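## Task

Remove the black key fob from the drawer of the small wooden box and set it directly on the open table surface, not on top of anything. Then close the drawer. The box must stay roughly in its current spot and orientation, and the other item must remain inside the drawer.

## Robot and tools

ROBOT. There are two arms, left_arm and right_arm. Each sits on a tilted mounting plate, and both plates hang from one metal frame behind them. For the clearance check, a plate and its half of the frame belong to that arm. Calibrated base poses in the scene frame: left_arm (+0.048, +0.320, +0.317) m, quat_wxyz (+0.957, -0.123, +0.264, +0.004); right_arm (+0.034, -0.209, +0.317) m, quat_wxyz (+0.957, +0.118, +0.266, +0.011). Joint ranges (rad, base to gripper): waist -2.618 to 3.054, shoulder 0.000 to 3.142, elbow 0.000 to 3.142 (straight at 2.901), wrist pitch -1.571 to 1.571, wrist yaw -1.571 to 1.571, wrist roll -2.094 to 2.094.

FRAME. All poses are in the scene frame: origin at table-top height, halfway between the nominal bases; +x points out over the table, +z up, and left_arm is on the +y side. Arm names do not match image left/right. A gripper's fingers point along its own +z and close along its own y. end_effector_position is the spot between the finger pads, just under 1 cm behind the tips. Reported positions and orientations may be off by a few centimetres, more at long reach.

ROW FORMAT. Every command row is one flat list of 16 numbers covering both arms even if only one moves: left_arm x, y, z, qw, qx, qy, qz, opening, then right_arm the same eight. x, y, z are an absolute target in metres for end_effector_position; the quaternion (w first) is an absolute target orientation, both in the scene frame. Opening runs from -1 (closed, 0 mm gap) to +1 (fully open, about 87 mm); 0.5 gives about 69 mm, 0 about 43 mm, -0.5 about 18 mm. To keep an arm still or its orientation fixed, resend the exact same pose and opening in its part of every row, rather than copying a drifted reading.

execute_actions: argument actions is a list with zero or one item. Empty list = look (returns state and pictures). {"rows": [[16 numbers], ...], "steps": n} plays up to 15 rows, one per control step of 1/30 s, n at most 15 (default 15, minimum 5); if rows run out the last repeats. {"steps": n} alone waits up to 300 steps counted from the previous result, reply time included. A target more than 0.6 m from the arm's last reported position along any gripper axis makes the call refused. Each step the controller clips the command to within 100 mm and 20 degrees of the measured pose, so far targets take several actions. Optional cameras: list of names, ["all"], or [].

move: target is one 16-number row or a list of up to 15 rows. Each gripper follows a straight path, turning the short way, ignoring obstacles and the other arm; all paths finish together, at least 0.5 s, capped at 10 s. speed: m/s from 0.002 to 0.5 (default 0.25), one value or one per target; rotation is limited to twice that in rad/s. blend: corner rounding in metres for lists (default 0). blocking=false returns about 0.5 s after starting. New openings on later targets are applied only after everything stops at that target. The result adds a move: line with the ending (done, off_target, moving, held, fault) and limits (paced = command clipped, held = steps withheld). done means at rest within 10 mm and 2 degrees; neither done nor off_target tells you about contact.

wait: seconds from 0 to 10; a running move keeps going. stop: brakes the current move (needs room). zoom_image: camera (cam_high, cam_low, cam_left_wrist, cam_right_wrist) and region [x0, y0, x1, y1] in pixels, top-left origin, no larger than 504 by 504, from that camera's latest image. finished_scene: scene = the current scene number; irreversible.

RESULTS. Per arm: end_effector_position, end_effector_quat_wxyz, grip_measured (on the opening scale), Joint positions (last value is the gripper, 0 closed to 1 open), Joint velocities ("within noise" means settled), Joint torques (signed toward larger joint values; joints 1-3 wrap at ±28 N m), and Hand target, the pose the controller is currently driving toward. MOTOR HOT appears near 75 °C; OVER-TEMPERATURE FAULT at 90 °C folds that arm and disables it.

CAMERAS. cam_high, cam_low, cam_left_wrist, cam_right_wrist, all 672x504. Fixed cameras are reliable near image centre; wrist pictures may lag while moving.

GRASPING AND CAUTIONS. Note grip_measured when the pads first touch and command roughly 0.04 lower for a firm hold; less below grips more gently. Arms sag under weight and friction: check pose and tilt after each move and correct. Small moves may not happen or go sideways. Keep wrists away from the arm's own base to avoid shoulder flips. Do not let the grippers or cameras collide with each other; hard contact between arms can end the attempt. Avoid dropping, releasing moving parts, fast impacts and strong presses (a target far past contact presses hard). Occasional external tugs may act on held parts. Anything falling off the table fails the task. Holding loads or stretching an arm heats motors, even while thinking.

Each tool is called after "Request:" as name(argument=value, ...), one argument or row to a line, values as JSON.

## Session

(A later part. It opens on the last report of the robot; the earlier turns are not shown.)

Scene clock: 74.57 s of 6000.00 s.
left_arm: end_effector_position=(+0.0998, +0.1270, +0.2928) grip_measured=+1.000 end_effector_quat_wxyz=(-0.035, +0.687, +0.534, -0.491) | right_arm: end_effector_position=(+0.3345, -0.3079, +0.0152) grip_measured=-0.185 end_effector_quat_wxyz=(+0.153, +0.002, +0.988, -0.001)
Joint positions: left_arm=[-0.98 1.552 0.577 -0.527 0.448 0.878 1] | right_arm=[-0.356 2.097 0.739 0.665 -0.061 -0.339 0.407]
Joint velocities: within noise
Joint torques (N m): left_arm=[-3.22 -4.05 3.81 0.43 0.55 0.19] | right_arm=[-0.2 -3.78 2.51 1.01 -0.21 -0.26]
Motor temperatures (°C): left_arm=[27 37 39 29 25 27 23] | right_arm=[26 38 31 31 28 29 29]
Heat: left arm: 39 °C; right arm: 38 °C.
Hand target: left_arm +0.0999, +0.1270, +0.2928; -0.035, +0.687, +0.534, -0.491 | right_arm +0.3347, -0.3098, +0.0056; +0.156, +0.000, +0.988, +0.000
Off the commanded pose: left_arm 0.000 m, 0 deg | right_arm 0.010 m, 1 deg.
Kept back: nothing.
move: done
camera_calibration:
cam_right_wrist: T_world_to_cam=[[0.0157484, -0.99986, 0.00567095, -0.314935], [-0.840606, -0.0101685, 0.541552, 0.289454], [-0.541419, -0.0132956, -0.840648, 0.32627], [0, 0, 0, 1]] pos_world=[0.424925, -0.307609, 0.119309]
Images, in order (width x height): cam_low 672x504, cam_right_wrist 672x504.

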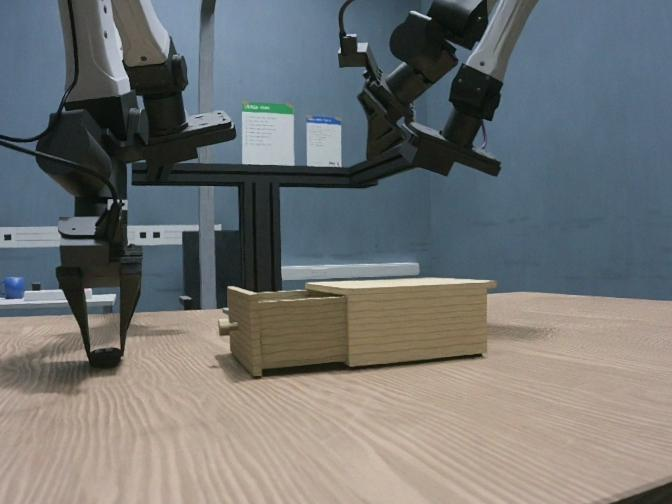

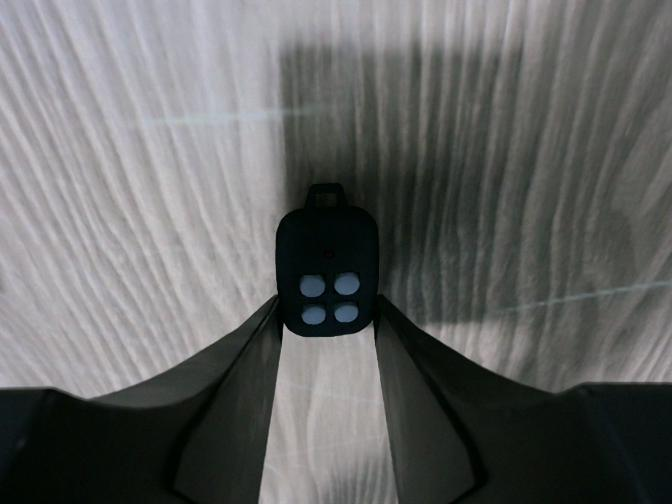

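Request:
move(
  target=[
    [0.0998,0.1270,0.2928,-0.035,0.687,0.534,-0.491,1,0.335,-0.31,0.0095,0.1564,0,0.9877,0,-0.13],
    [0.0998,0.1270,0.2928,-0.035,0.687,0.534,-0.491,1,0.335,-0.31,0.0095,0.1564,0,0.9877,0,0.15],
  ],
  speed=0.03,
  cameras=["cam_right_wrist","cam_high"],
)

Request:
zoom_image(
  camera="cam_high",
  region=[250, 260, 450, 400],
)

Scene clock: 76.73 s of 6000.00 s.
left_arm: end_effector_position=(+0.0998, +0.1270, +0.2928) grip_measured=+1.000 end_effector_quat_wxyz=(-0.035, +0.687, +0.534, -0.491) | right_arm: end_effector_position=(+0.3355, -0.3069, +0.0117) grip_measured=+0.150 end_effector_quat_wxyz=(+0.154, +0.001, +0.988, +0.002)
Joint positions: left_arm=[-0.98 1.552 0.577 -0.527 0.448 0.878 1] | right_arm=[-0.356 2.113 0.75 0.672 -0.067 -0.339 0.575]
Joint velocities: within noise
Joint torques (N m): left_arm=[-3.18 -4.11 3.82 0.44 0.54 0.19] | right_arm=[-0.24 -6.41 0.49 0.86 -0.15 -0.24]
Motor temperatures (°C): left_arm=[27 37 39 29 25 27 23] | right_arm=[26 38 31 31 28 29 29]
Heat: left arm: 39 °C; right arm: 38 °C.
Hand target: left_arm +0.0999, +0.1270, +0.2928; -0.035, +0.687, +0.534, -0.491 | right_arm +0.3351, -0.3100, +0.0096; +0.156, +0.000, +0.988, +0.000
Off the commanded pose: left_arm 0.000 m, 0 deg | right_arm 0.004 m, 0 deg.
Kept back: nothing.
move: done
camera_calibration:
cam_right_wrist: T_world_to_cam=[[0.0182841, -0.999833, 0.000388901, -0.314732], [-0.842138, -0.0151906, 0.539048, 0.29123], [-0.538952, -0.0101835, -0.842275, 0.323982], [0, 0, 0, 1]] pos_world=[0.425621, -0.306956, 0.116017]
Images, in order (width x height): cam_high 672x504, cam_right_wrist 672x504.

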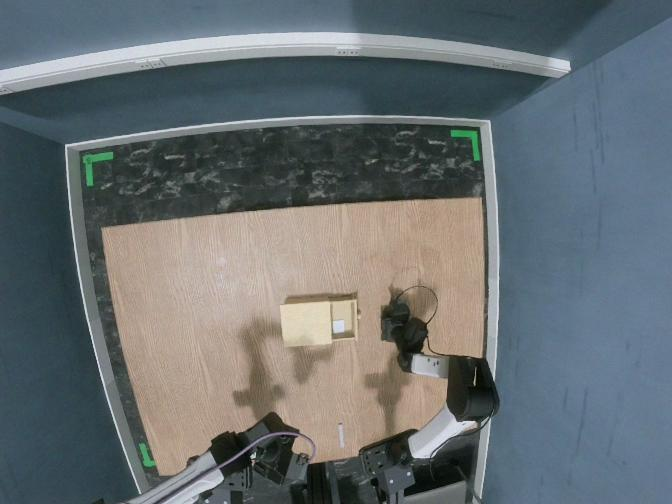

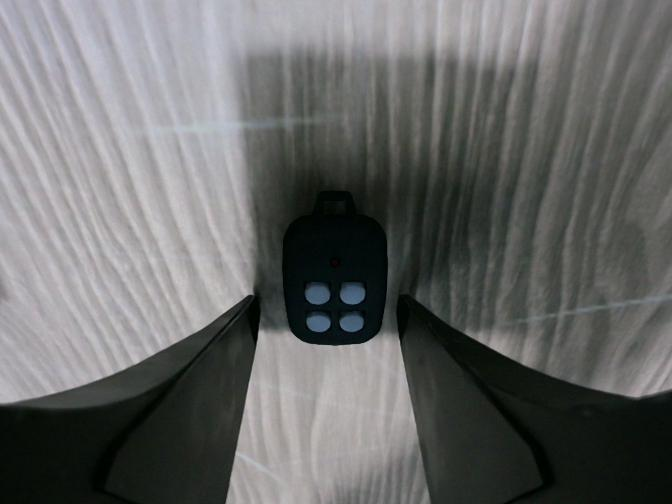

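Scaled by 2.520 from the camera's 672x504 image, which has a finer 960x720 frame.

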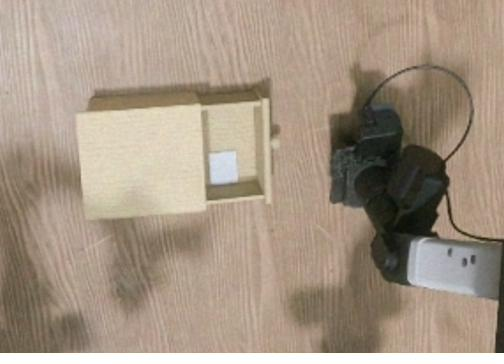

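Request:
move(
  target=[
    [0.0998,0.1270,0.2928,-0.035,0.687,0.534,-0.491,1,0.318,-0.31,0.060,0.1564,0,0.9877,0,0.15],
    [0.0998,0.1270,0.2928,-0.035,0.687,0.534,-0.491,1,0.385,-0.230,0.115,0.1552,0.0191,0.9803,0.1204,-1],
    [0.0998,0.1270,0.2928,-0.035,0.687,0.534,-0.491,1,0.405,-0.213,0.038,0.1552,0.0191,0.9803,0.1204,-1],
  ],
  speed=[0.12,0.22,0.15],
  blend=[0.02,0,0],
  cameras=["cam_low","cam_right_wrist"],
)

Scene clock: 81.63 s of 6000.00 s.
left_arm: end_effector_position=(+0.0998, +0.1270, +0.2928) grip_measured=+1.000 end_effector_quat_wxyz=(-0.035, +0.687, +0.534, -0.491) | right_arm: end_effector_position=(+0.4016, -0.2163, +0.0419) grip_measured=-0.973 end_effector_quat_wxyz=(+0.151, +0.018, +0.981, +0.122)
Joint positions: left_arm=[-0.98 1.552 0.577 -0.527 0.448 0.878 1] | right_arm=[-0.163 2.028 0.927 0.363 -0.147 -0.148 0.013]
Joint velocities: within noise
Joint torques (N m): left_arm=[-3.21 -4.07 3.85 0.44 0.52 0.19] | right_arm=[2.78 -6.64 3.12 0.85 -0.08 -0.07]
Motor temperatures (°C): left_arm=[27 37 39 29 25 27 23] | right_arm=[26 38 31 31 28 29 29]
Heat: left arm: 39 °C; right arm: 38 °C.
Hand target: left_arm +0.0999, +0.1270, +0.2928; -0.035, +0.687, +0.534, -0.491 | right_arm +0.4049, -0.2130, +0.0381; +0.155, +0.019, +0.980, +0.120
Off the commanded pose: left_arm 0.000 m, 0 deg | right_arm 0.006 m, 1 deg.
Kept back: nothing.
move: done; target 2's new opening was sent with right_arm's hand 0.017 m and 2 deg from that target
camera_calibration:
cam_right_wrist: T_world_to_cam=[[0.0218533, -0.970468, -0.24024, -0.210356], [-0.84032, -0.148018, 0.521491, 0.303317], [-0.54165, 0.190482, -0.818738, 0.42946], [0, 0, 0, 1]] pos_world=[0.492097, -0.241052, 0.142903]
Images, in order (width x height): cam_low 672x504, cam_right_wrist 672x504.

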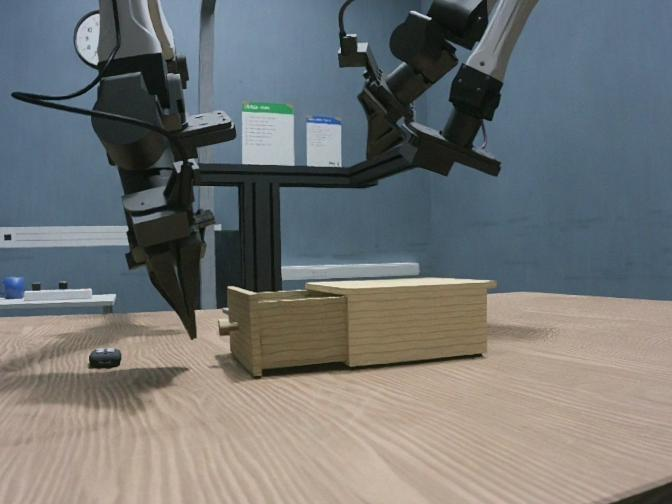

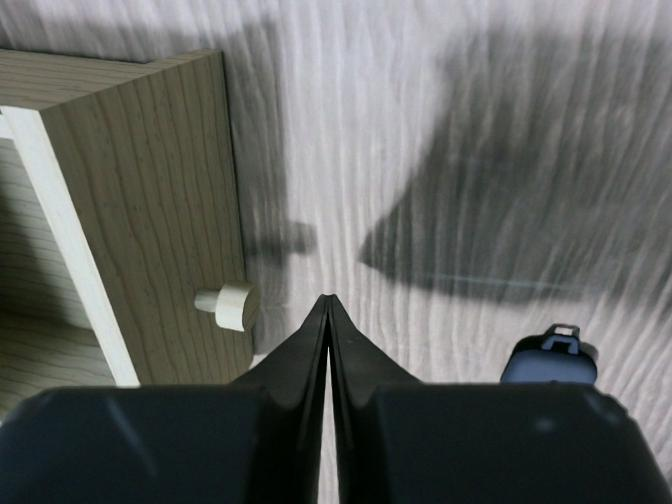

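Request:
move(
  target=[
    [0.0998,0.1270,0.2928,-0.035,0.687,0.534,-0.491,1,0.406,-0.192,0.038,0.1552,0.0191,0.9803,0.1204,-1],
    [0.0998,0.1270,0.2928,-0.035,0.687,0.534,-0.491,1,0.406,-0.150,0.038,0.1552,0.0191,0.9803,0.1204,-1],
  ],
  speed=[0.1,0.06],
  blend=[0.005,0],
  cameras=["cam_low","cam_high","cam_right_wrist"],
)

Request:
zoom_image(
  camera="cam_high",
  region=[250, 260, 450, 400],
)

Scene clock: 83.23 s of 6000.00 s.
left_arm: end_effector_position=(+0.0998, +0.1270, +0.2928) grip_measured=+1.000 end_effector_quat_wxyz=(-0.035, +0.687, +0.534, -0.491) | right_arm: end_effector_position=(+0.4071, -0.1733, +0.0403) grip_measured=-0.973 end_effector_quat_wxyz=(+0.156, +0.020, +0.984, +0.087)
Joint positions: left_arm=[-0.98 1.552 0.577 -0.527 0.448 0.878 1] | right_arm=[-0.01 2.066 0.927 0.424 0.036 -0.053 0.013]
Joint velocities: within noise
Joint torques (N m): left_arm=[-3.23 -4.1 3.84 0.43 0.54 0.18] | right_arm=[5.61 -6.05 2.73 0.85 -0.64 0.1]
Motor temperatures (°C): left_arm=[27 37 39 29 25 27 23] | right_arm=[26 38 31 31 28 29 29]
Heat: left arm: 39 °C; right arm: 38 °C.
Hand target: left_arm +0.0999, +0.1270, +0.2928; -0.035, +0.687, +0.534, -0.491 | right_arm +0.4053, -0.1505, +0.0390; +0.154, +0.019, +0.980, +0.120
Off the commanded pose: left_arm 0.000 m, 0 deg | right_arm 0.023 m, 4 deg.
Kept back: nothing.
move: off_target (right_arm)
camera_calibration:
cam_right_wrist: T_world_to_cam=[[0.00850227, -0.984989, -0.172408, -0.169022], [-0.845771, -0.0990663, 0.524269, 0.325729], [-0.533479, 0.14136, -0.833917, 0.411774], [0, 0, 0, 1]] pos_world=[0.496602, -0.192424, 0.143475]
Images, in order (width x height): cam_high 672x504, cam_low 672x504, cam_right_wrist 672x504.

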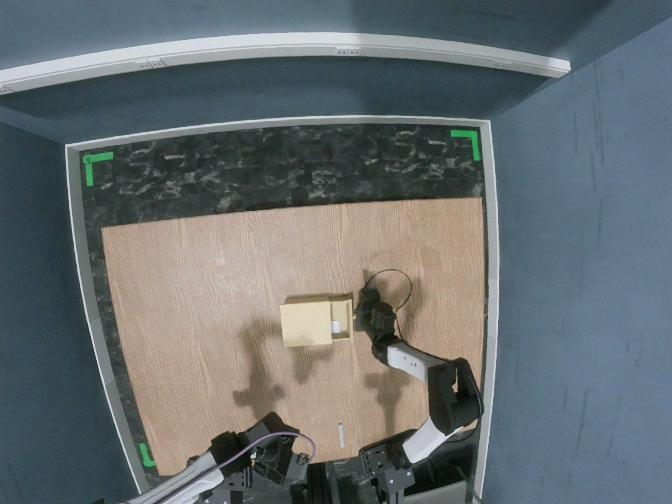

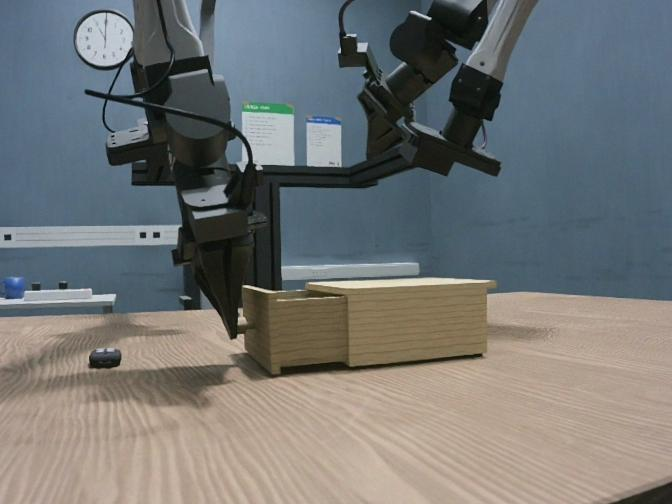

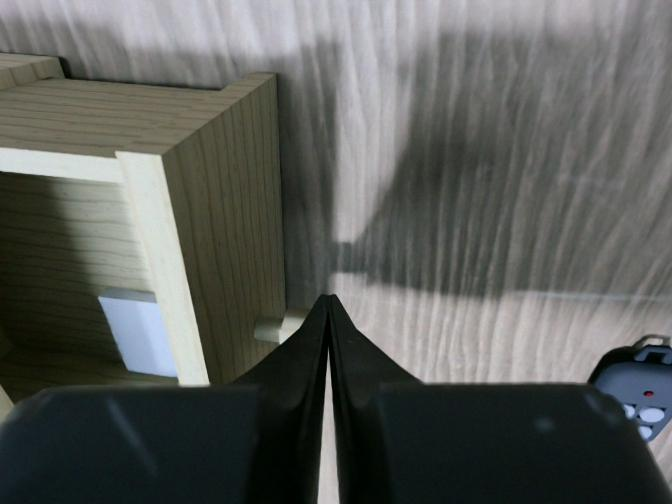

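Scaled by 2.520 from the camera's 672x504 image, which has a finer 960x720 frame.

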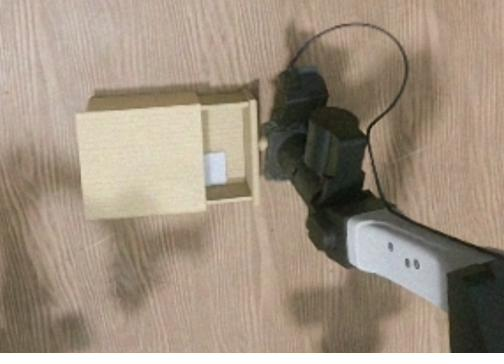

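Request:
move(
  target=[0.0998,0.1270,0.2928,-0.035,0.687,0.534,-0.491,1,0.406,-0.088,0.038,0.1552,0.0191,0.9803,0.1204,-1],
  speed=0.07,
  cameras=["cam_low","cam_high","cam_right_wrist"],
)

Request:
zoom_image(
  camera="cam_high",
  region=[250, 260, 450, 400],
)

Scene clock: 84.73 s of 6000.00 s.
left_arm: end_effector_position=(+0.0998, +0.1270, +0.2928) grip_measured=+1.000 end_effector_quat_wxyz=(-0.035, +0.687, +0.534, -0.491) | right_arm: end_effector_position=(+0.4072, -0.1220, +0.0385) grip_measured=-0.974 end_effector_quat_wxyz=(+0.156, +0.022, +0.985, +0.071)
Joint positions: left_arm=[-0.98 1.552 0.577 -0.527 0.448 0.878 1] | right_arm=[0.14 2.131 0.965 0.439 0.182 0.046 0.013]
Joint velocities: within noise
Joint torques (N m): left_arm=[-3.23 -4.1 3.84 0.44 0.54 0.18] | right_arm=[7.62 -5.9 3.41 0.84 -0.8 0.19]
Motor temperatures (°C): left_arm=[27 37 39 29 25 27 23] | right_arm=[26 38 31 31 28 29 29]
Heat: left arm: 39 °C; right arm: 38 °C.
Hand target: left_arm +0.0999, +0.1270, +0.2928; -0.035, +0.687, +0.534, -0.491 | right_arm +0.4047, -0.0893, +0.0399; +0.154, +0.019, +0.981, +0.120
Off the commanded pose: left_arm 0.000 m, 0 deg | right_arm 0.034 m, 6 deg.
Kept back: nothing.
move: off_target (right_arm)
camera_calibration:
cam_right_wrist: T_world_to_cam=[[-0.000279084, -0.989862, -0.142033, -0.116994], [-0.845363, -0.0756393, 0.52881, 0.33434], [-0.534192, 0.120217, -0.836771, 0.400865], [0, 0, 0, 1]] pos_world=[0.496745, -0.13871, 0.142013]
Images, in order (width x height): cam_high 672x504, cam_low 672x504, cam_right_wrist 672x504.

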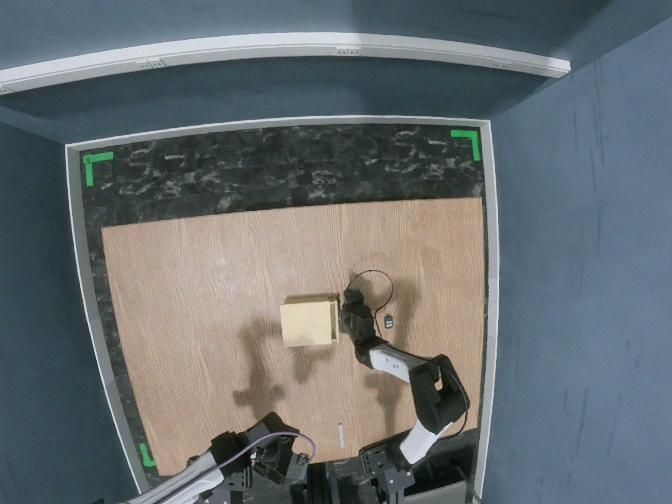

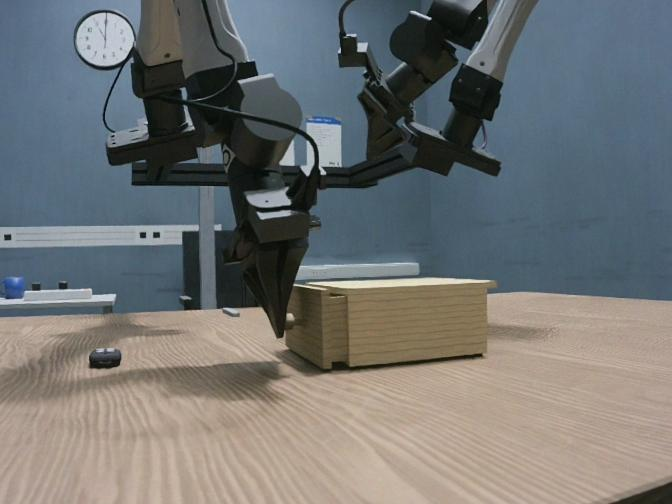

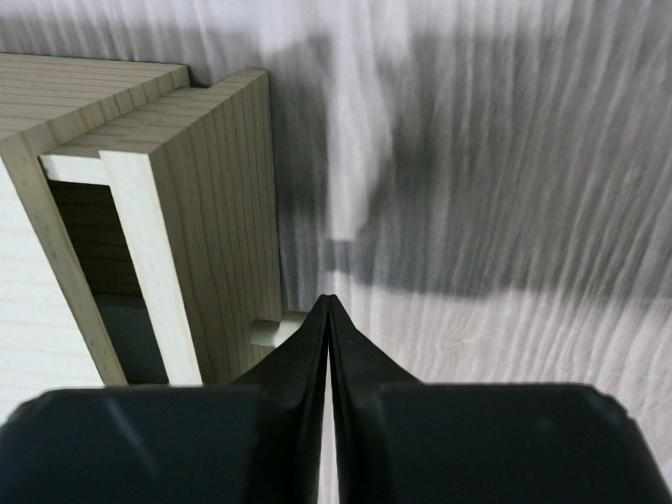

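Scaled by 2.520 from the camera's 672x504 image, which has a finer 960x720 frame.

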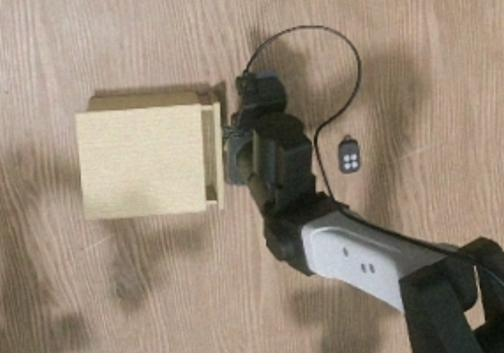

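Request:
move(
  target=[0.0998,0.1270,0.2928,-0.035,0.687,0.534,-0.491,1,0.405,-0.066,0.038,0.1552,0.0191,0.9803,0.1204,-1],
  speed=0.06,
  cameras=["cam_low","cam_high","cam_right_wrist"],
)

Request:
zoom_image(
  camera="cam_high",
  region=[250, 260, 450, 400],
)

Scene clock: 85.67 s of 6000.00 s.
left_arm: end_effector_position=(+0.0998, +0.1270, +0.2928) grip_measured=+1.000 end_effector_quat_wxyz=(-0.035, +0.687, +0.534, -0.491) | right_arm: end_effector_position=(+0.4050, -0.0965, +0.0376) grip_measured=-0.974 end_effector_quat_wxyz=(+0.154, +0.022, +0.985, +0.078)
Joint positions: left_arm=[-0.98 1.552 0.577 -0.527 0.448 0.878 1] | right_arm=[0.198 2.164 0.988 0.439 0.21 0.088 0.013]
Joint velocities: within noise
Joint torques (N m): left_arm=[-3.21 -4.08 3.81 0.44 0.54 0.19] | right_arm=[7.76 -6.15 3.73 0.89 -0.69 0.12]
Motor temperatures (°C): left_arm=[27 37 39 29 25 27 23] | right_arm=[26 38 31 31 28 29 29]
Heat: left arm: 39 °C; right arm: 38 °C.
Hand target: left_arm +0.0999, +0.1270, +0.2928; -0.035, +0.687, +0.534, -0.491 | right_arm +0.4040, -0.0670, +0.0396; +0.154, +0.019, +0.981, +0.120
Off the commanded pose: left_arm 0.000 m, 0 deg | right_arm 0.030 m, 5 deg.
Kept back: nothing.
move: off_target (right_arm)
camera_calibration:
cam_right_wrist: T_world_to_cam=[[0.00155459, -0.987688, -0.15643, -0.0918021], [-0.843631, -0.0852861, 0.530107, 0.333195], [-0.536922, 0.131145, -0.833376, 0.397878], [0, 0, 0, 1]] pos_world=[0.494865, -0.114435, 0.140592]
Images, in order (width x height): cam_high 672x504, cam_low 672x504, cam_right_wrist 672x504.

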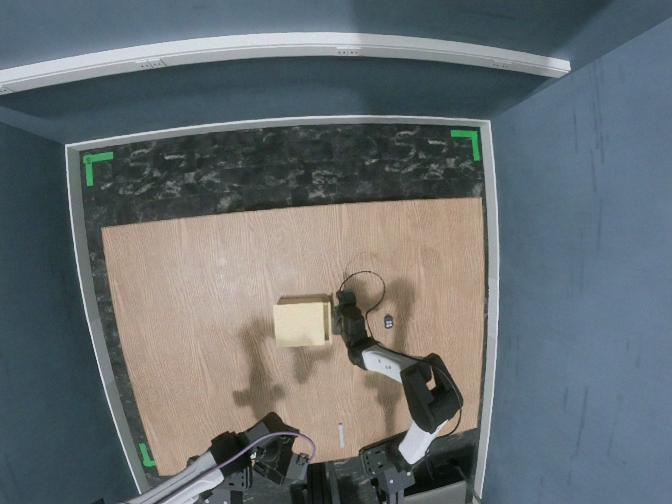

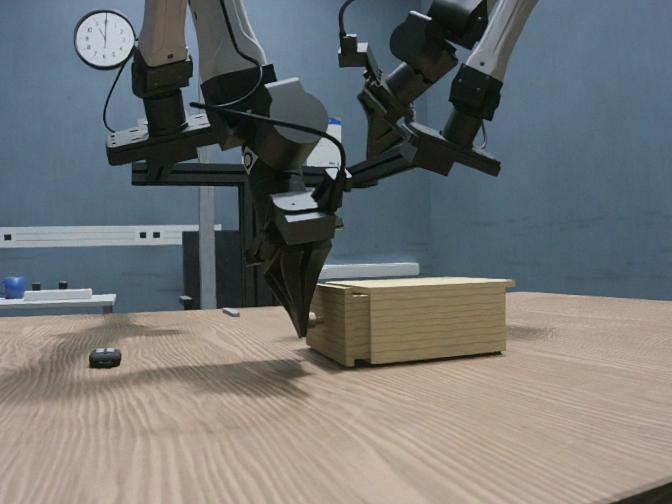

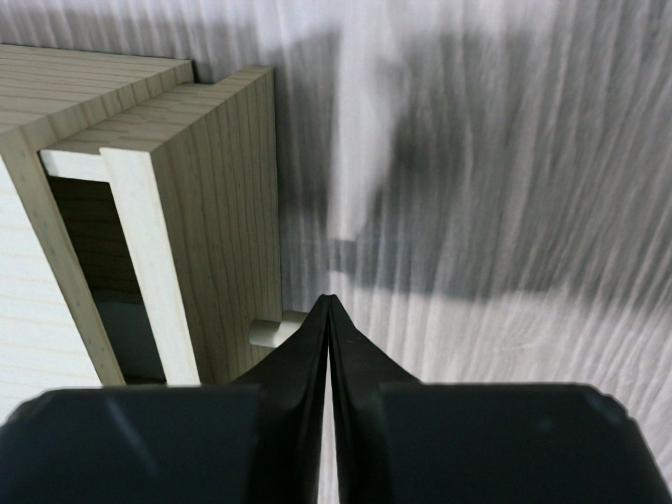

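Scaled by 2.520 from the camera's 672x504 image, which has a finer 960x720 frame.

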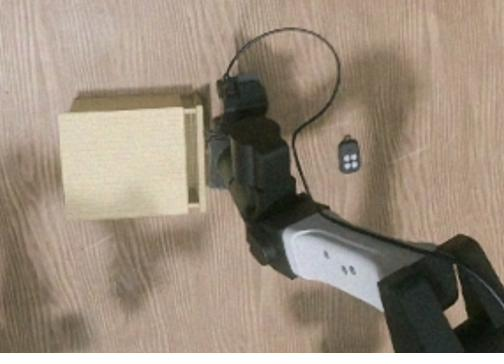

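Request:
move(
  target=[
    [0.20,0.24,0.27,0.1552,-0.0191,0.9803,-0.1204,-1,0.405,-0.075,0.038,0.1552,0.0191,0.9803,0.1204,-1],
    [0.34,0.24,0.17,0.1552,-0.0191,0.9803,-0.1204,-1,0.405,-0.075,0.038,0.1552,0.0191,0.9803,0.1204,-1],
    [0.385,0.225,0.11,0.1552,-0.0191,0.9803,-0.1204,-1,0.405,-0.075,0.038,0.1552,0.0191,0.9803,0.1204,-1],
  ],
  speed=[0.5,0.35,0.25],
  blend=[0.03,0.02,0],
  cameras=["cam_low","cam_high","cam_left_wrist"],
)

Scene clock: 90.73 s of 6000.00 s.
left_arm: end_effector_position=(+0.3826, +0.2250, +0.1139) grip_measured=-0.993 end_effector_quat_wxyz=(+0.154, -0.020, +0.981, -0.116) | right_arm: end_effector_position=(+0.4050, -0.0965, +0.0376) grip_measured=-0.974 end_effector_quat_wxyz=(+0.154, +0.023, +0.985, +0.078)
Joint positions: left_arm=[-0.23 1.819 0.704 0.375 -0.15 -0.089 0.003] | right_arm=[0.198 2.164 0.988 0.439 0.211 0.09 0.013]
Joint velocities: within noise
Joint torques (N m): left_arm=[-1.96 -6.41 3.22 1.38 0.27 0.24] | right_arm=[5.67 -6.9 2.77 0.87 -0.82 0.02]
Motor temperatures (°C): left_arm=[27 37 39 29 25 27 23] | right_arm=[26 38 31 31 28 29 29]
Heat: left arm: 39 °C; right arm: 38 °C.
Hand target: left_arm +0.3850, +0.2251, +0.1101; +0.155, -0.019, +0.980, -0.120 | right_arm +0.4045, -0.0756, +0.0391; +0.155, +0.019, +0.981, +0.119
Off the commanded pose: left_arm 0.005 m, 1 deg | right_arm 0.022 m, 5 deg.
Kept back: nothing.
move: off_target (right_arm)
camera_calibration:
cam_left_wrist: T_world_to_cam=[[0.00437489, -0.975314, 0.220778, 0.190661], [-0.859074, 0.109338, 0.500037, 0.271791], [-0.511832, -0.191852, -0.837389, 0.475237], [0, 0, 0, 1]] pos_world=[0.475896, 0.247413, 0.219959]
Images, in order (width x height): cam_high 672x504, cam_low 672x504, cam_left_wrist 672x504.

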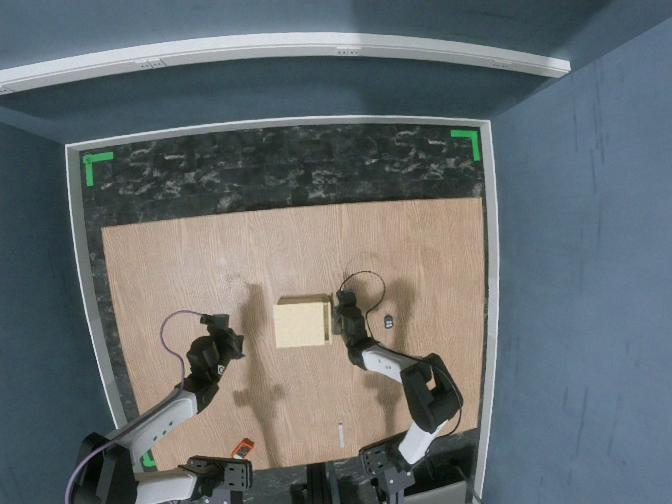

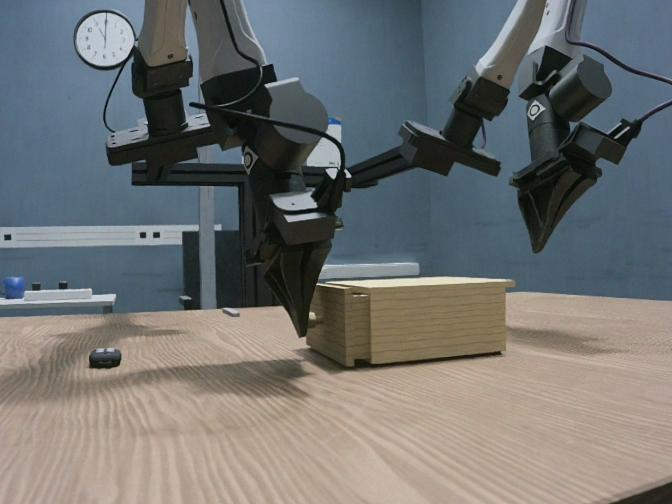

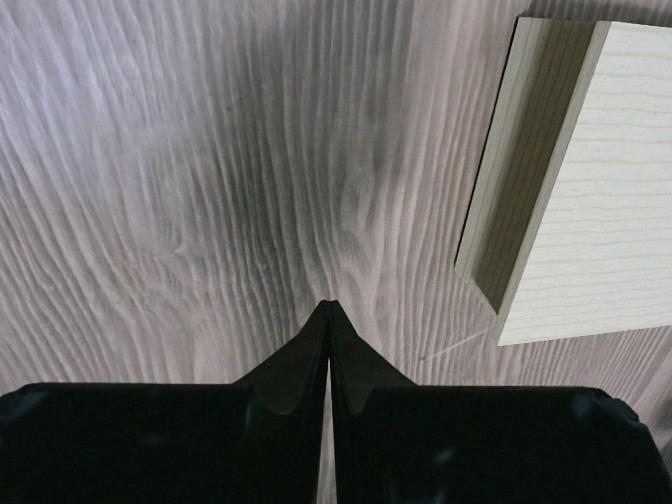

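Request:
move(
  target=[
    [0.392,0.185,0.075,0.1518,-0.0378,0.9584,-0.2389,-1,0.405,-0.075,0.038,0.1552,0.0191,0.9803,0.1204,-1],
    [0.407,0.150,0.036,0.1518,-0.0378,0.9584,-0.2389,-1,0.405,-0.075,0.038,0.1552,0.0191,0.9803,0.1204,-1],
    [0.407,0.105,0.036,0.1518,-0.0378,0.9584,-0.2389,-1,0.405,-0.075,0.038,0.1552,0.0191,0.9803,0.1204,-1],
  ],
  speed=[0.2,0.15,0.05],
  blend=[0.01,0.005,0],
  cameras=["cam_low","cam_high","cam_left_wrist"],
)

Request:
zoom_image(
  camera="cam_high",
  region=[250, 260, 450, 400],
)

Scene clock: 93.80 s of 6000.00 s.
left_arm: end_effector_position=(+0.4100, +0.1166, +0.0372) grip_measured=-0.993 end_effector_quat_wxyz=(+0.155, -0.037, +0.960, -0.230) | right_arm: end_effector_position=(+0.4050, -0.0965, +0.0376) grip_measured=-0.974 end_effector_quat_wxyz=(+0.154, +0.023, +0.985, +0.078)
Joint positions: left_arm=[-0.307 2.301 1.036 0.563 0.013 -0.208 0.003] | right_arm=[0.198 2.164 0.988 0.439 0.211 0.09 0.013]
Joint velocities: within noise
Joint torques (N m): left_arm=[-6.32 -7.6 2.8 1.42 0.27 0.01] | right_arm=[5.52 -6.94 2.74 0.86 -0.83 0.01]
Motor temperatures (°C): left_arm=[27 38 38 30 25 27 23] | right_arm=[27 38 31 31 28 29 29]
Heat: left arm: 38 °C; right arm: 38 °C.
Hand target: left_arm +0.4067, +0.1053, +0.0362; +0.152, -0.038, +0.958, -0.239 | right_arm +0.4045, -0.0756, +0.0391; +0.155, +0.019, +0.981, +0.119
Off the commanded pose: left_arm 0.012 m, 1 deg | right_arm 0.022 m, 5 deg.
Kept back: nothing.
move: off_target (left_arm, right_arm)
camera_calibration:
cam_left_wrist: T_world_to_cam=[[0.00162067, -0.897067, 0.441892, 0.0855096], [-0.863488, 0.221621, 0.453071, 0.336014], [-0.504367, -0.382303, -0.774247, 0.421037], [0, 0, 0, 1]] pos_world=[0.502363, 0.163203, 0.135962]
Images, in order (width x height): cam_high 672x504, cam_low 672x504, cam_left_wrist 672x504.

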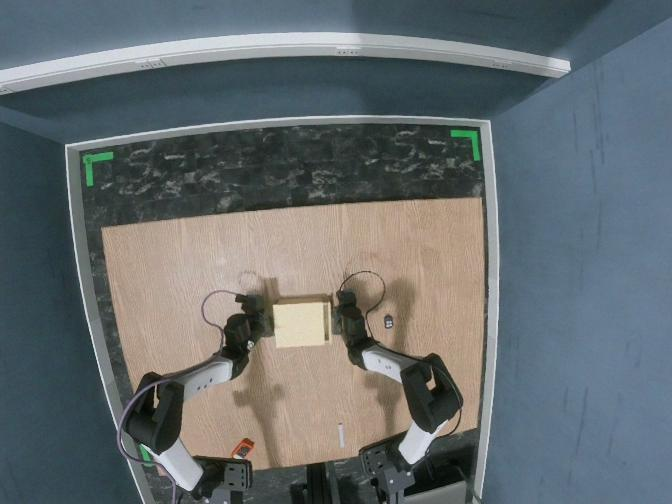

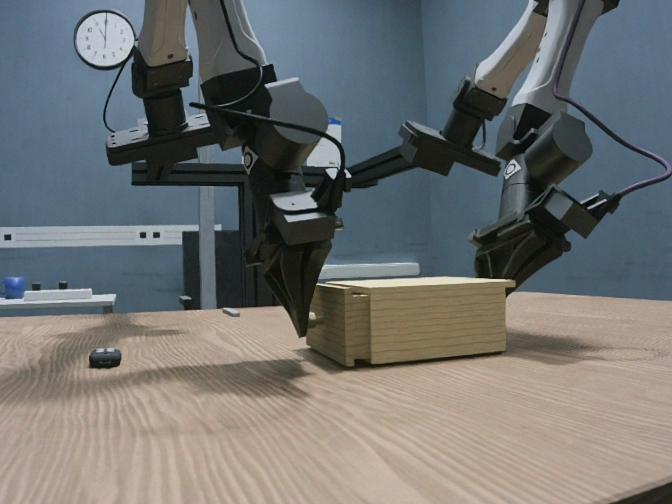

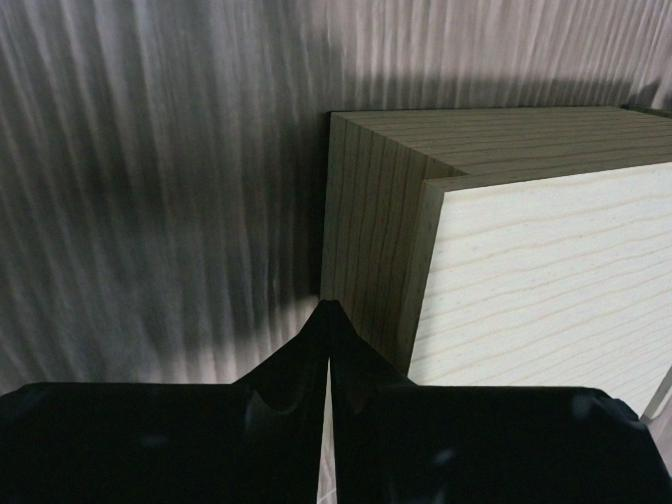

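Scaled by 2.520 from the camera's 672x504 image, which has a finer 960x720 frame.

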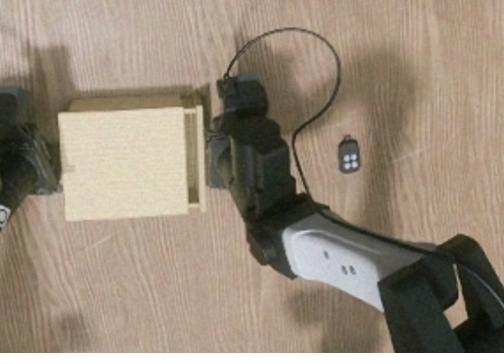

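Request:
move(
  target=[0.407,0.075,0.036,0.1518,-0.0378,0.9584,-0.2389,-1,0.405,-0.058,0.038,0.1552,0.0191,0.9803,0.1204,-1],
  speed=0.04,
  cameras=["cam_low","cam_high"],
)

Request:
zoom_image(
  camera="cam_high",
  region=[250, 260, 450, 400],
)

Scene clock: 95.10 s of 6000.00 s.
left_arm: end_effector_position=(+0.4146, +0.1200, +0.0284) grip_measured=-0.993 end_effector_quat_wxyz=(+0.161, -0.044, +0.970, -0.178) | right_arm: end_effector_position=(+0.4043, -0.0963, +0.0366) grip_measured=-0.974 end_effector_quat_wxyz=(+0.153, +0.023, +0.986, +0.065)
Joint positions: left_arm=[-0.338 2.327 1.075 0.541 -0.118 -0.221 0.003] | right_arm=[0.21 2.171 0.995 0.435 0.246 0.095 0.013]
Joint velocities: within noise
Joint torques (N m): left_arm=[-9.83 -6.99 3.64 1.5 0.95 -0.33] | right_arm=[8.5 -6.05 4.01 0.9 -0.84 0.26]
Motor temperatures (°C): left_arm=[27 38 38 30 25 27 23] | right_arm=[27 37 31 31 28 29 29]
Heat: left arm: 38 °C; right arm: 37 °C.
Hand target: left_arm +0.4049, +0.0779, +0.0385; +0.150, -0.037, +0.959, -0.237 | right_arm +0.4033, -0.0595, +0.0403; +0.154, +0.018, +0.981, +0.120
Off the commanded pose: left_arm 0.046 m, 7 deg | right_arm 0.038 m, 6 deg.
Kept back: nothing.
move: off_target (left_arm, right_arm)
Images, in order (width x height): cam_high 672x504, cam_low 672x504.

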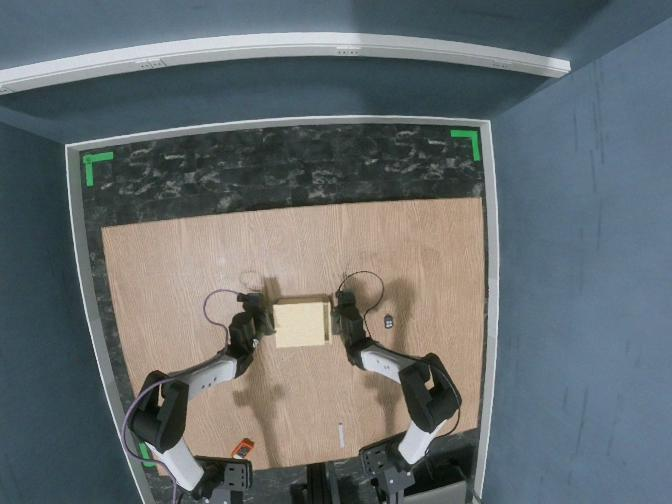

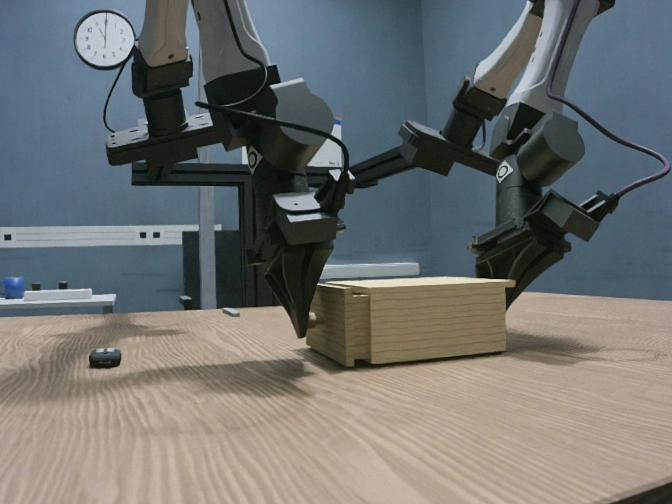

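Scaled by 2.520 from the camera's 672x504 image, which has a finer 960x720 frame.

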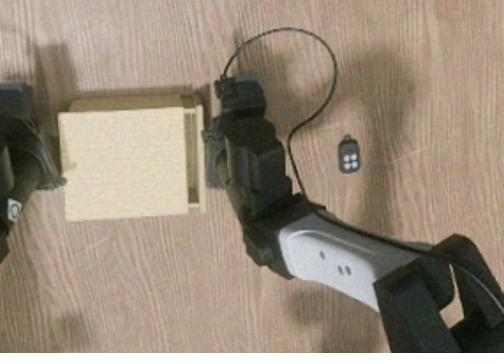

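Request:
move(
  target=[0.405,0.055,0.045,0.1518,-0.0378,0.9584,-0.2389,-1,0.403,-0.035,0.040,0.1552,0.0191,0.9803,0.1204,-1],
  speed=0.05,
  cameras=["cam_low","cam_high"],
)

Request:
zoom_image(
  camera="cam_high",
  region=[250, 260, 450, 400],
)

Scene clock: 96.17 s of 6000.00 s.
left_arm: end_effector_position=(+0.4137, +0.1116, +0.0327) grip_measured=-0.993 end_effector_quat_wxyz=(+0.163, -0.046, +0.973, -0.157) | right_arm: end_effector_position=(+0.4032, -0.0873, +0.0370) grip_measured=-0.974 end_effector_quat_wxyz=(+0.154, +0.029, +0.987, +0.042)
Joint positions: left_arm=[-0.381 2.327 1.087 0.52 -0.191 -0.246 0.003] | right_arm=[0.254 2.19 1.014 0.423 0.325 0.132 0.013]
Joint velocities: within noise
Joint torques (N m): left_arm=[-11.07 -7.39 3.75 1.44 1.21 -0.41] | right_arm=[10.21 -6.02 4.12 0.87 -1.18 0.27]
Motor temperatures (°C): left_arm=[27 39 38 30 25 27 23] | right_arm=[27 37 31 31 28 29 29]
Heat: left arm: 39 °C; right arm: 37 °C.
Hand target: left_arm +0.4020, +0.0594, +0.0486; +0.149, -0.037, +0.959, -0.236 | right_arm +0.4003, -0.0380, +0.0440; +0.153, +0.018, +0.981, +0.118
Off the commanded pose: left_arm 0.059 m, 10 deg | right_arm 0.052 m, 9 deg.
Kept back: nothing.
move: off_target (left_arm, right_arm)
Images, in order (width x height): cam_high 672x504, cam_low 672x504.

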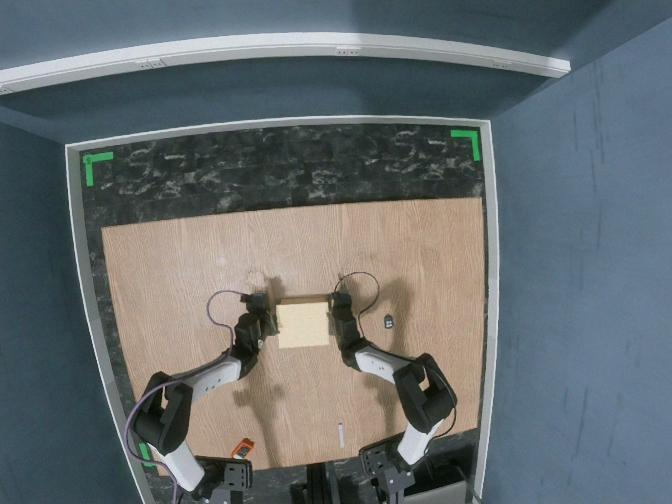

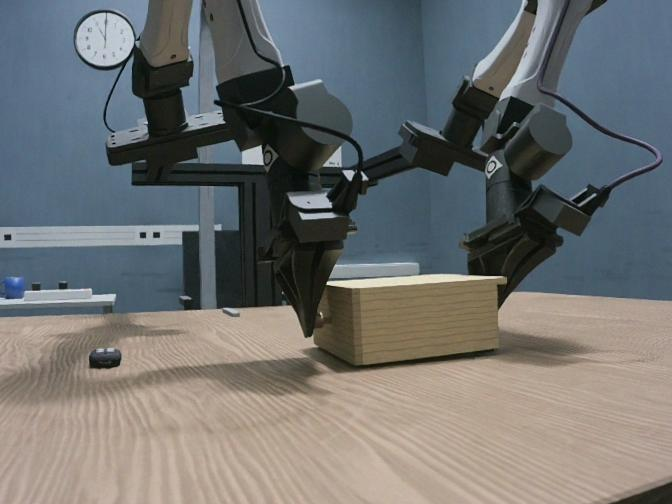

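Scaled by 2.520 from the camera's 672x504 image, which has a finer 960x720 frame.

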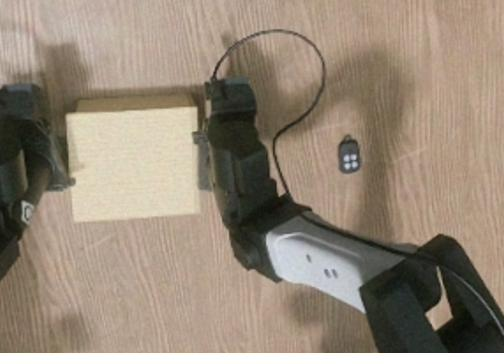

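Request:
move(
  target=[
    [0.407,0.105,0.038,0.1518,-0.0378,0.9584,-0.2389,-1,0.404,-0.082,0.040,0.1552,0.0191,0.9803,0.1204,-1],
    [0.407,0.105,0.038,0.1518,-0.0378,0.9584,-0.2389,-1,0.404,-0.125,0.042,0.1552,0.0191,0.9803,0.1204,-1],
    [0.407,0.105,0.038,0.1518,-0.0378,0.9584,-0.2389,-1,0.385,-0.190,0.13,0.1552,0.0191,0.9803,0.1204,-1],
  ],
  speed=[0.08,0.15,0.25],
  blend=[0,0.01,0],
  cameras=["cam_high","cam_left_wrist"],
)

Request:
zoom_image(
  camera="cam_high",
  region=[250, 260, 450, 400],
)

Scene clock: 98.63 s of 6000.00 s.
left_arm: end_effector_position=(+0.4031, +0.1096, +0.0321) grip_measured=-0.993 end_effector_quat_wxyz=(+0.147, -0.038, +0.964, -0.218) | right_arm: end_effector_position=(+0.3831, -0.1868, +0.1236) grip_measured=-0.974 end_effector_quat_wxyz=(+0.149, +0.021, +0.981, +0.119)
Joint positions: left_arm=[-0.332 2.327 1.051 0.554 -0.027 -0.226 0.003] | right_arm=[-0.033 1.687 0.736 0.219 -0.042 -0.054 0.013]
Joint velocities: within noise
Joint torques (N m): left_arm=[-4.31 -10.11 1.32 1.45 0.58 0.18] | right_arm=[1.28 -9.16 2.48 0.64 -0.27 -0.2]
Motor temperatures (°C): left_arm=[28 40 38 30 25 27 23] | right_arm=[27 38 31 31 28 29 28]
Heat: left arm: 40 °C; right arm: 38 °C.
Hand target: left_arm +0.4069, +0.1051, +0.0380; +0.152, -0.038, +0.959, -0.238 | right_arm +0.3850, -0.1898, +0.1297; +0.155, +0.019, +0.980, +0.120
Off the commanded pose: left_arm 0.008 m, 3 deg | right_arm 0.007 m, 1 deg.
Kept back: nothing.
move: off_target (left_arm)
camera_calibration:
cam_left_wrist: T_world_to_cam=[[0.0103994, -0.907284, 0.420389, 0.0797582], [-0.85587, 0.209325, 0.472938, 0.331559], [-0.517087, -0.364716, -0.77434, 0.414145], [0, 0, 0, 1]] pos_world=[0.497091, 0.154005, 0.130353]
Images, in order (width x height): cam_high 672x504, cam_left_wrist 672x504.

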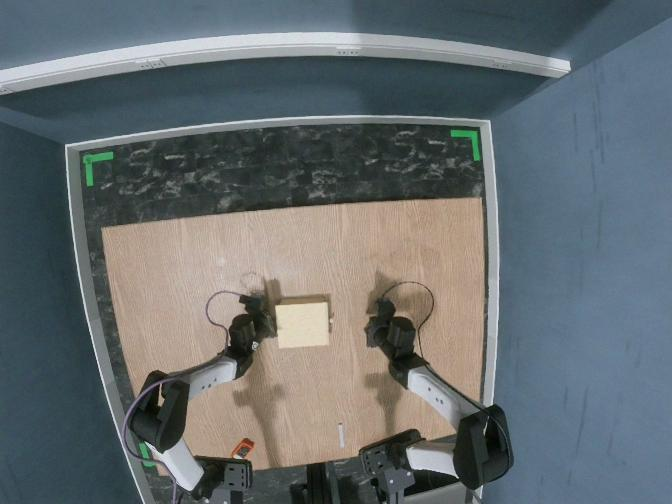

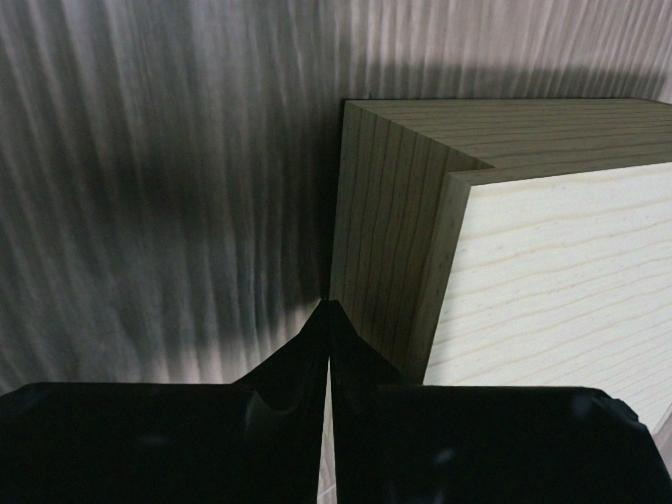

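Scaled by 2.520 from the camera's 672x504 image, which has a finer 960x720 frame.

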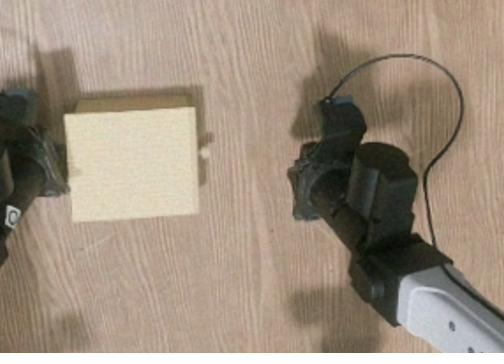

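Request:
move(
  target=[0.407,0.068,0.040,0.1518,-0.0378,0.9584,-0.2389,-1,0.385,-0.190,0.13,0.1552,0.0191,0.9803,0.1204,-1],
  speed=0.05,
  cameras=["cam_high"],
)

Request:
zoom_image(
  camera="cam_high",
  region=[250, 260, 450, 400],
)

Scene clock: 99.90 s of 6000.00 s.
left_arm: end_effector_position=(+0.4140, +0.0837, +0.0396) grip_measured=-0.993 end_effector_quat_wxyz=(+0.162, -0.039, +0.961, -0.222) | right_arm: end_effector_position=(+0.3827, -0.1868, +0.1236) grip_measured=-0.974 end_effector_quat_wxyz=(+0.148, +0.021, +0.982, +0.119)
Joint positions: left_arm=[-0.391 2.346 1.102 0.55 -0.069 -0.259 0.003] | right_arm=[-0.033 1.687 0.736 0.217 -0.042 -0.055 0.013]
Joint velocities: within noise
Joint torques (N m): left_arm=[-7.17 -7.77 3.23 1.33 0.4 -0.03] | right_arm=[1.39 -9.28 2.44 0.63 -0.27 -0.26]
Motor temperatures (°C): left_arm=[28 40 38 30 25 27 23] | right_arm=[27 38 30 31 28 29 28]
Heat: left arm: 40 °C; right arm: 38 °C.
Hand target: left_arm +0.4068, +0.0685, +0.0404; +0.152, -0.038, +0.958, -0.239 | right_arm +0.3850, -0.1899, +0.1297; +0.155, +0.019, +0.980, +0.120
Off the commanded pose: left_arm 0.017 m, 2 deg | right_arm 0.008 m, 1 deg.
Kept back: nothing.
move: off_target (left_arm)
Images, in order (width x height): cam_high 672x504.

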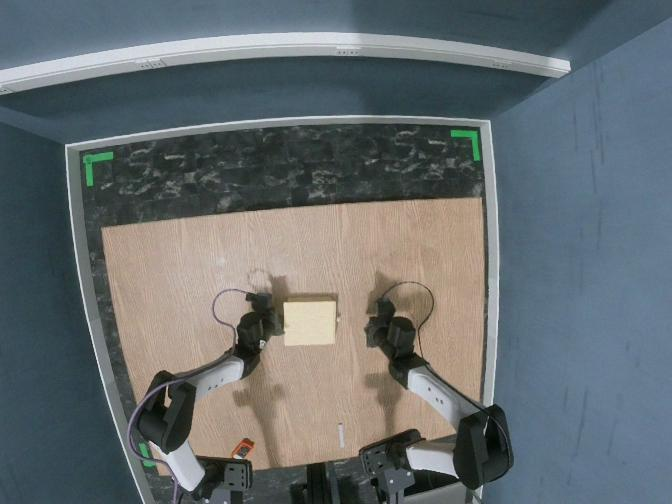

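Scaled by 2.520 from the camera's 672x504 image, which has a finer 960x720 frame.

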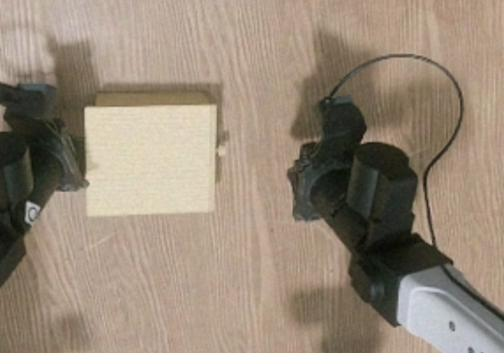

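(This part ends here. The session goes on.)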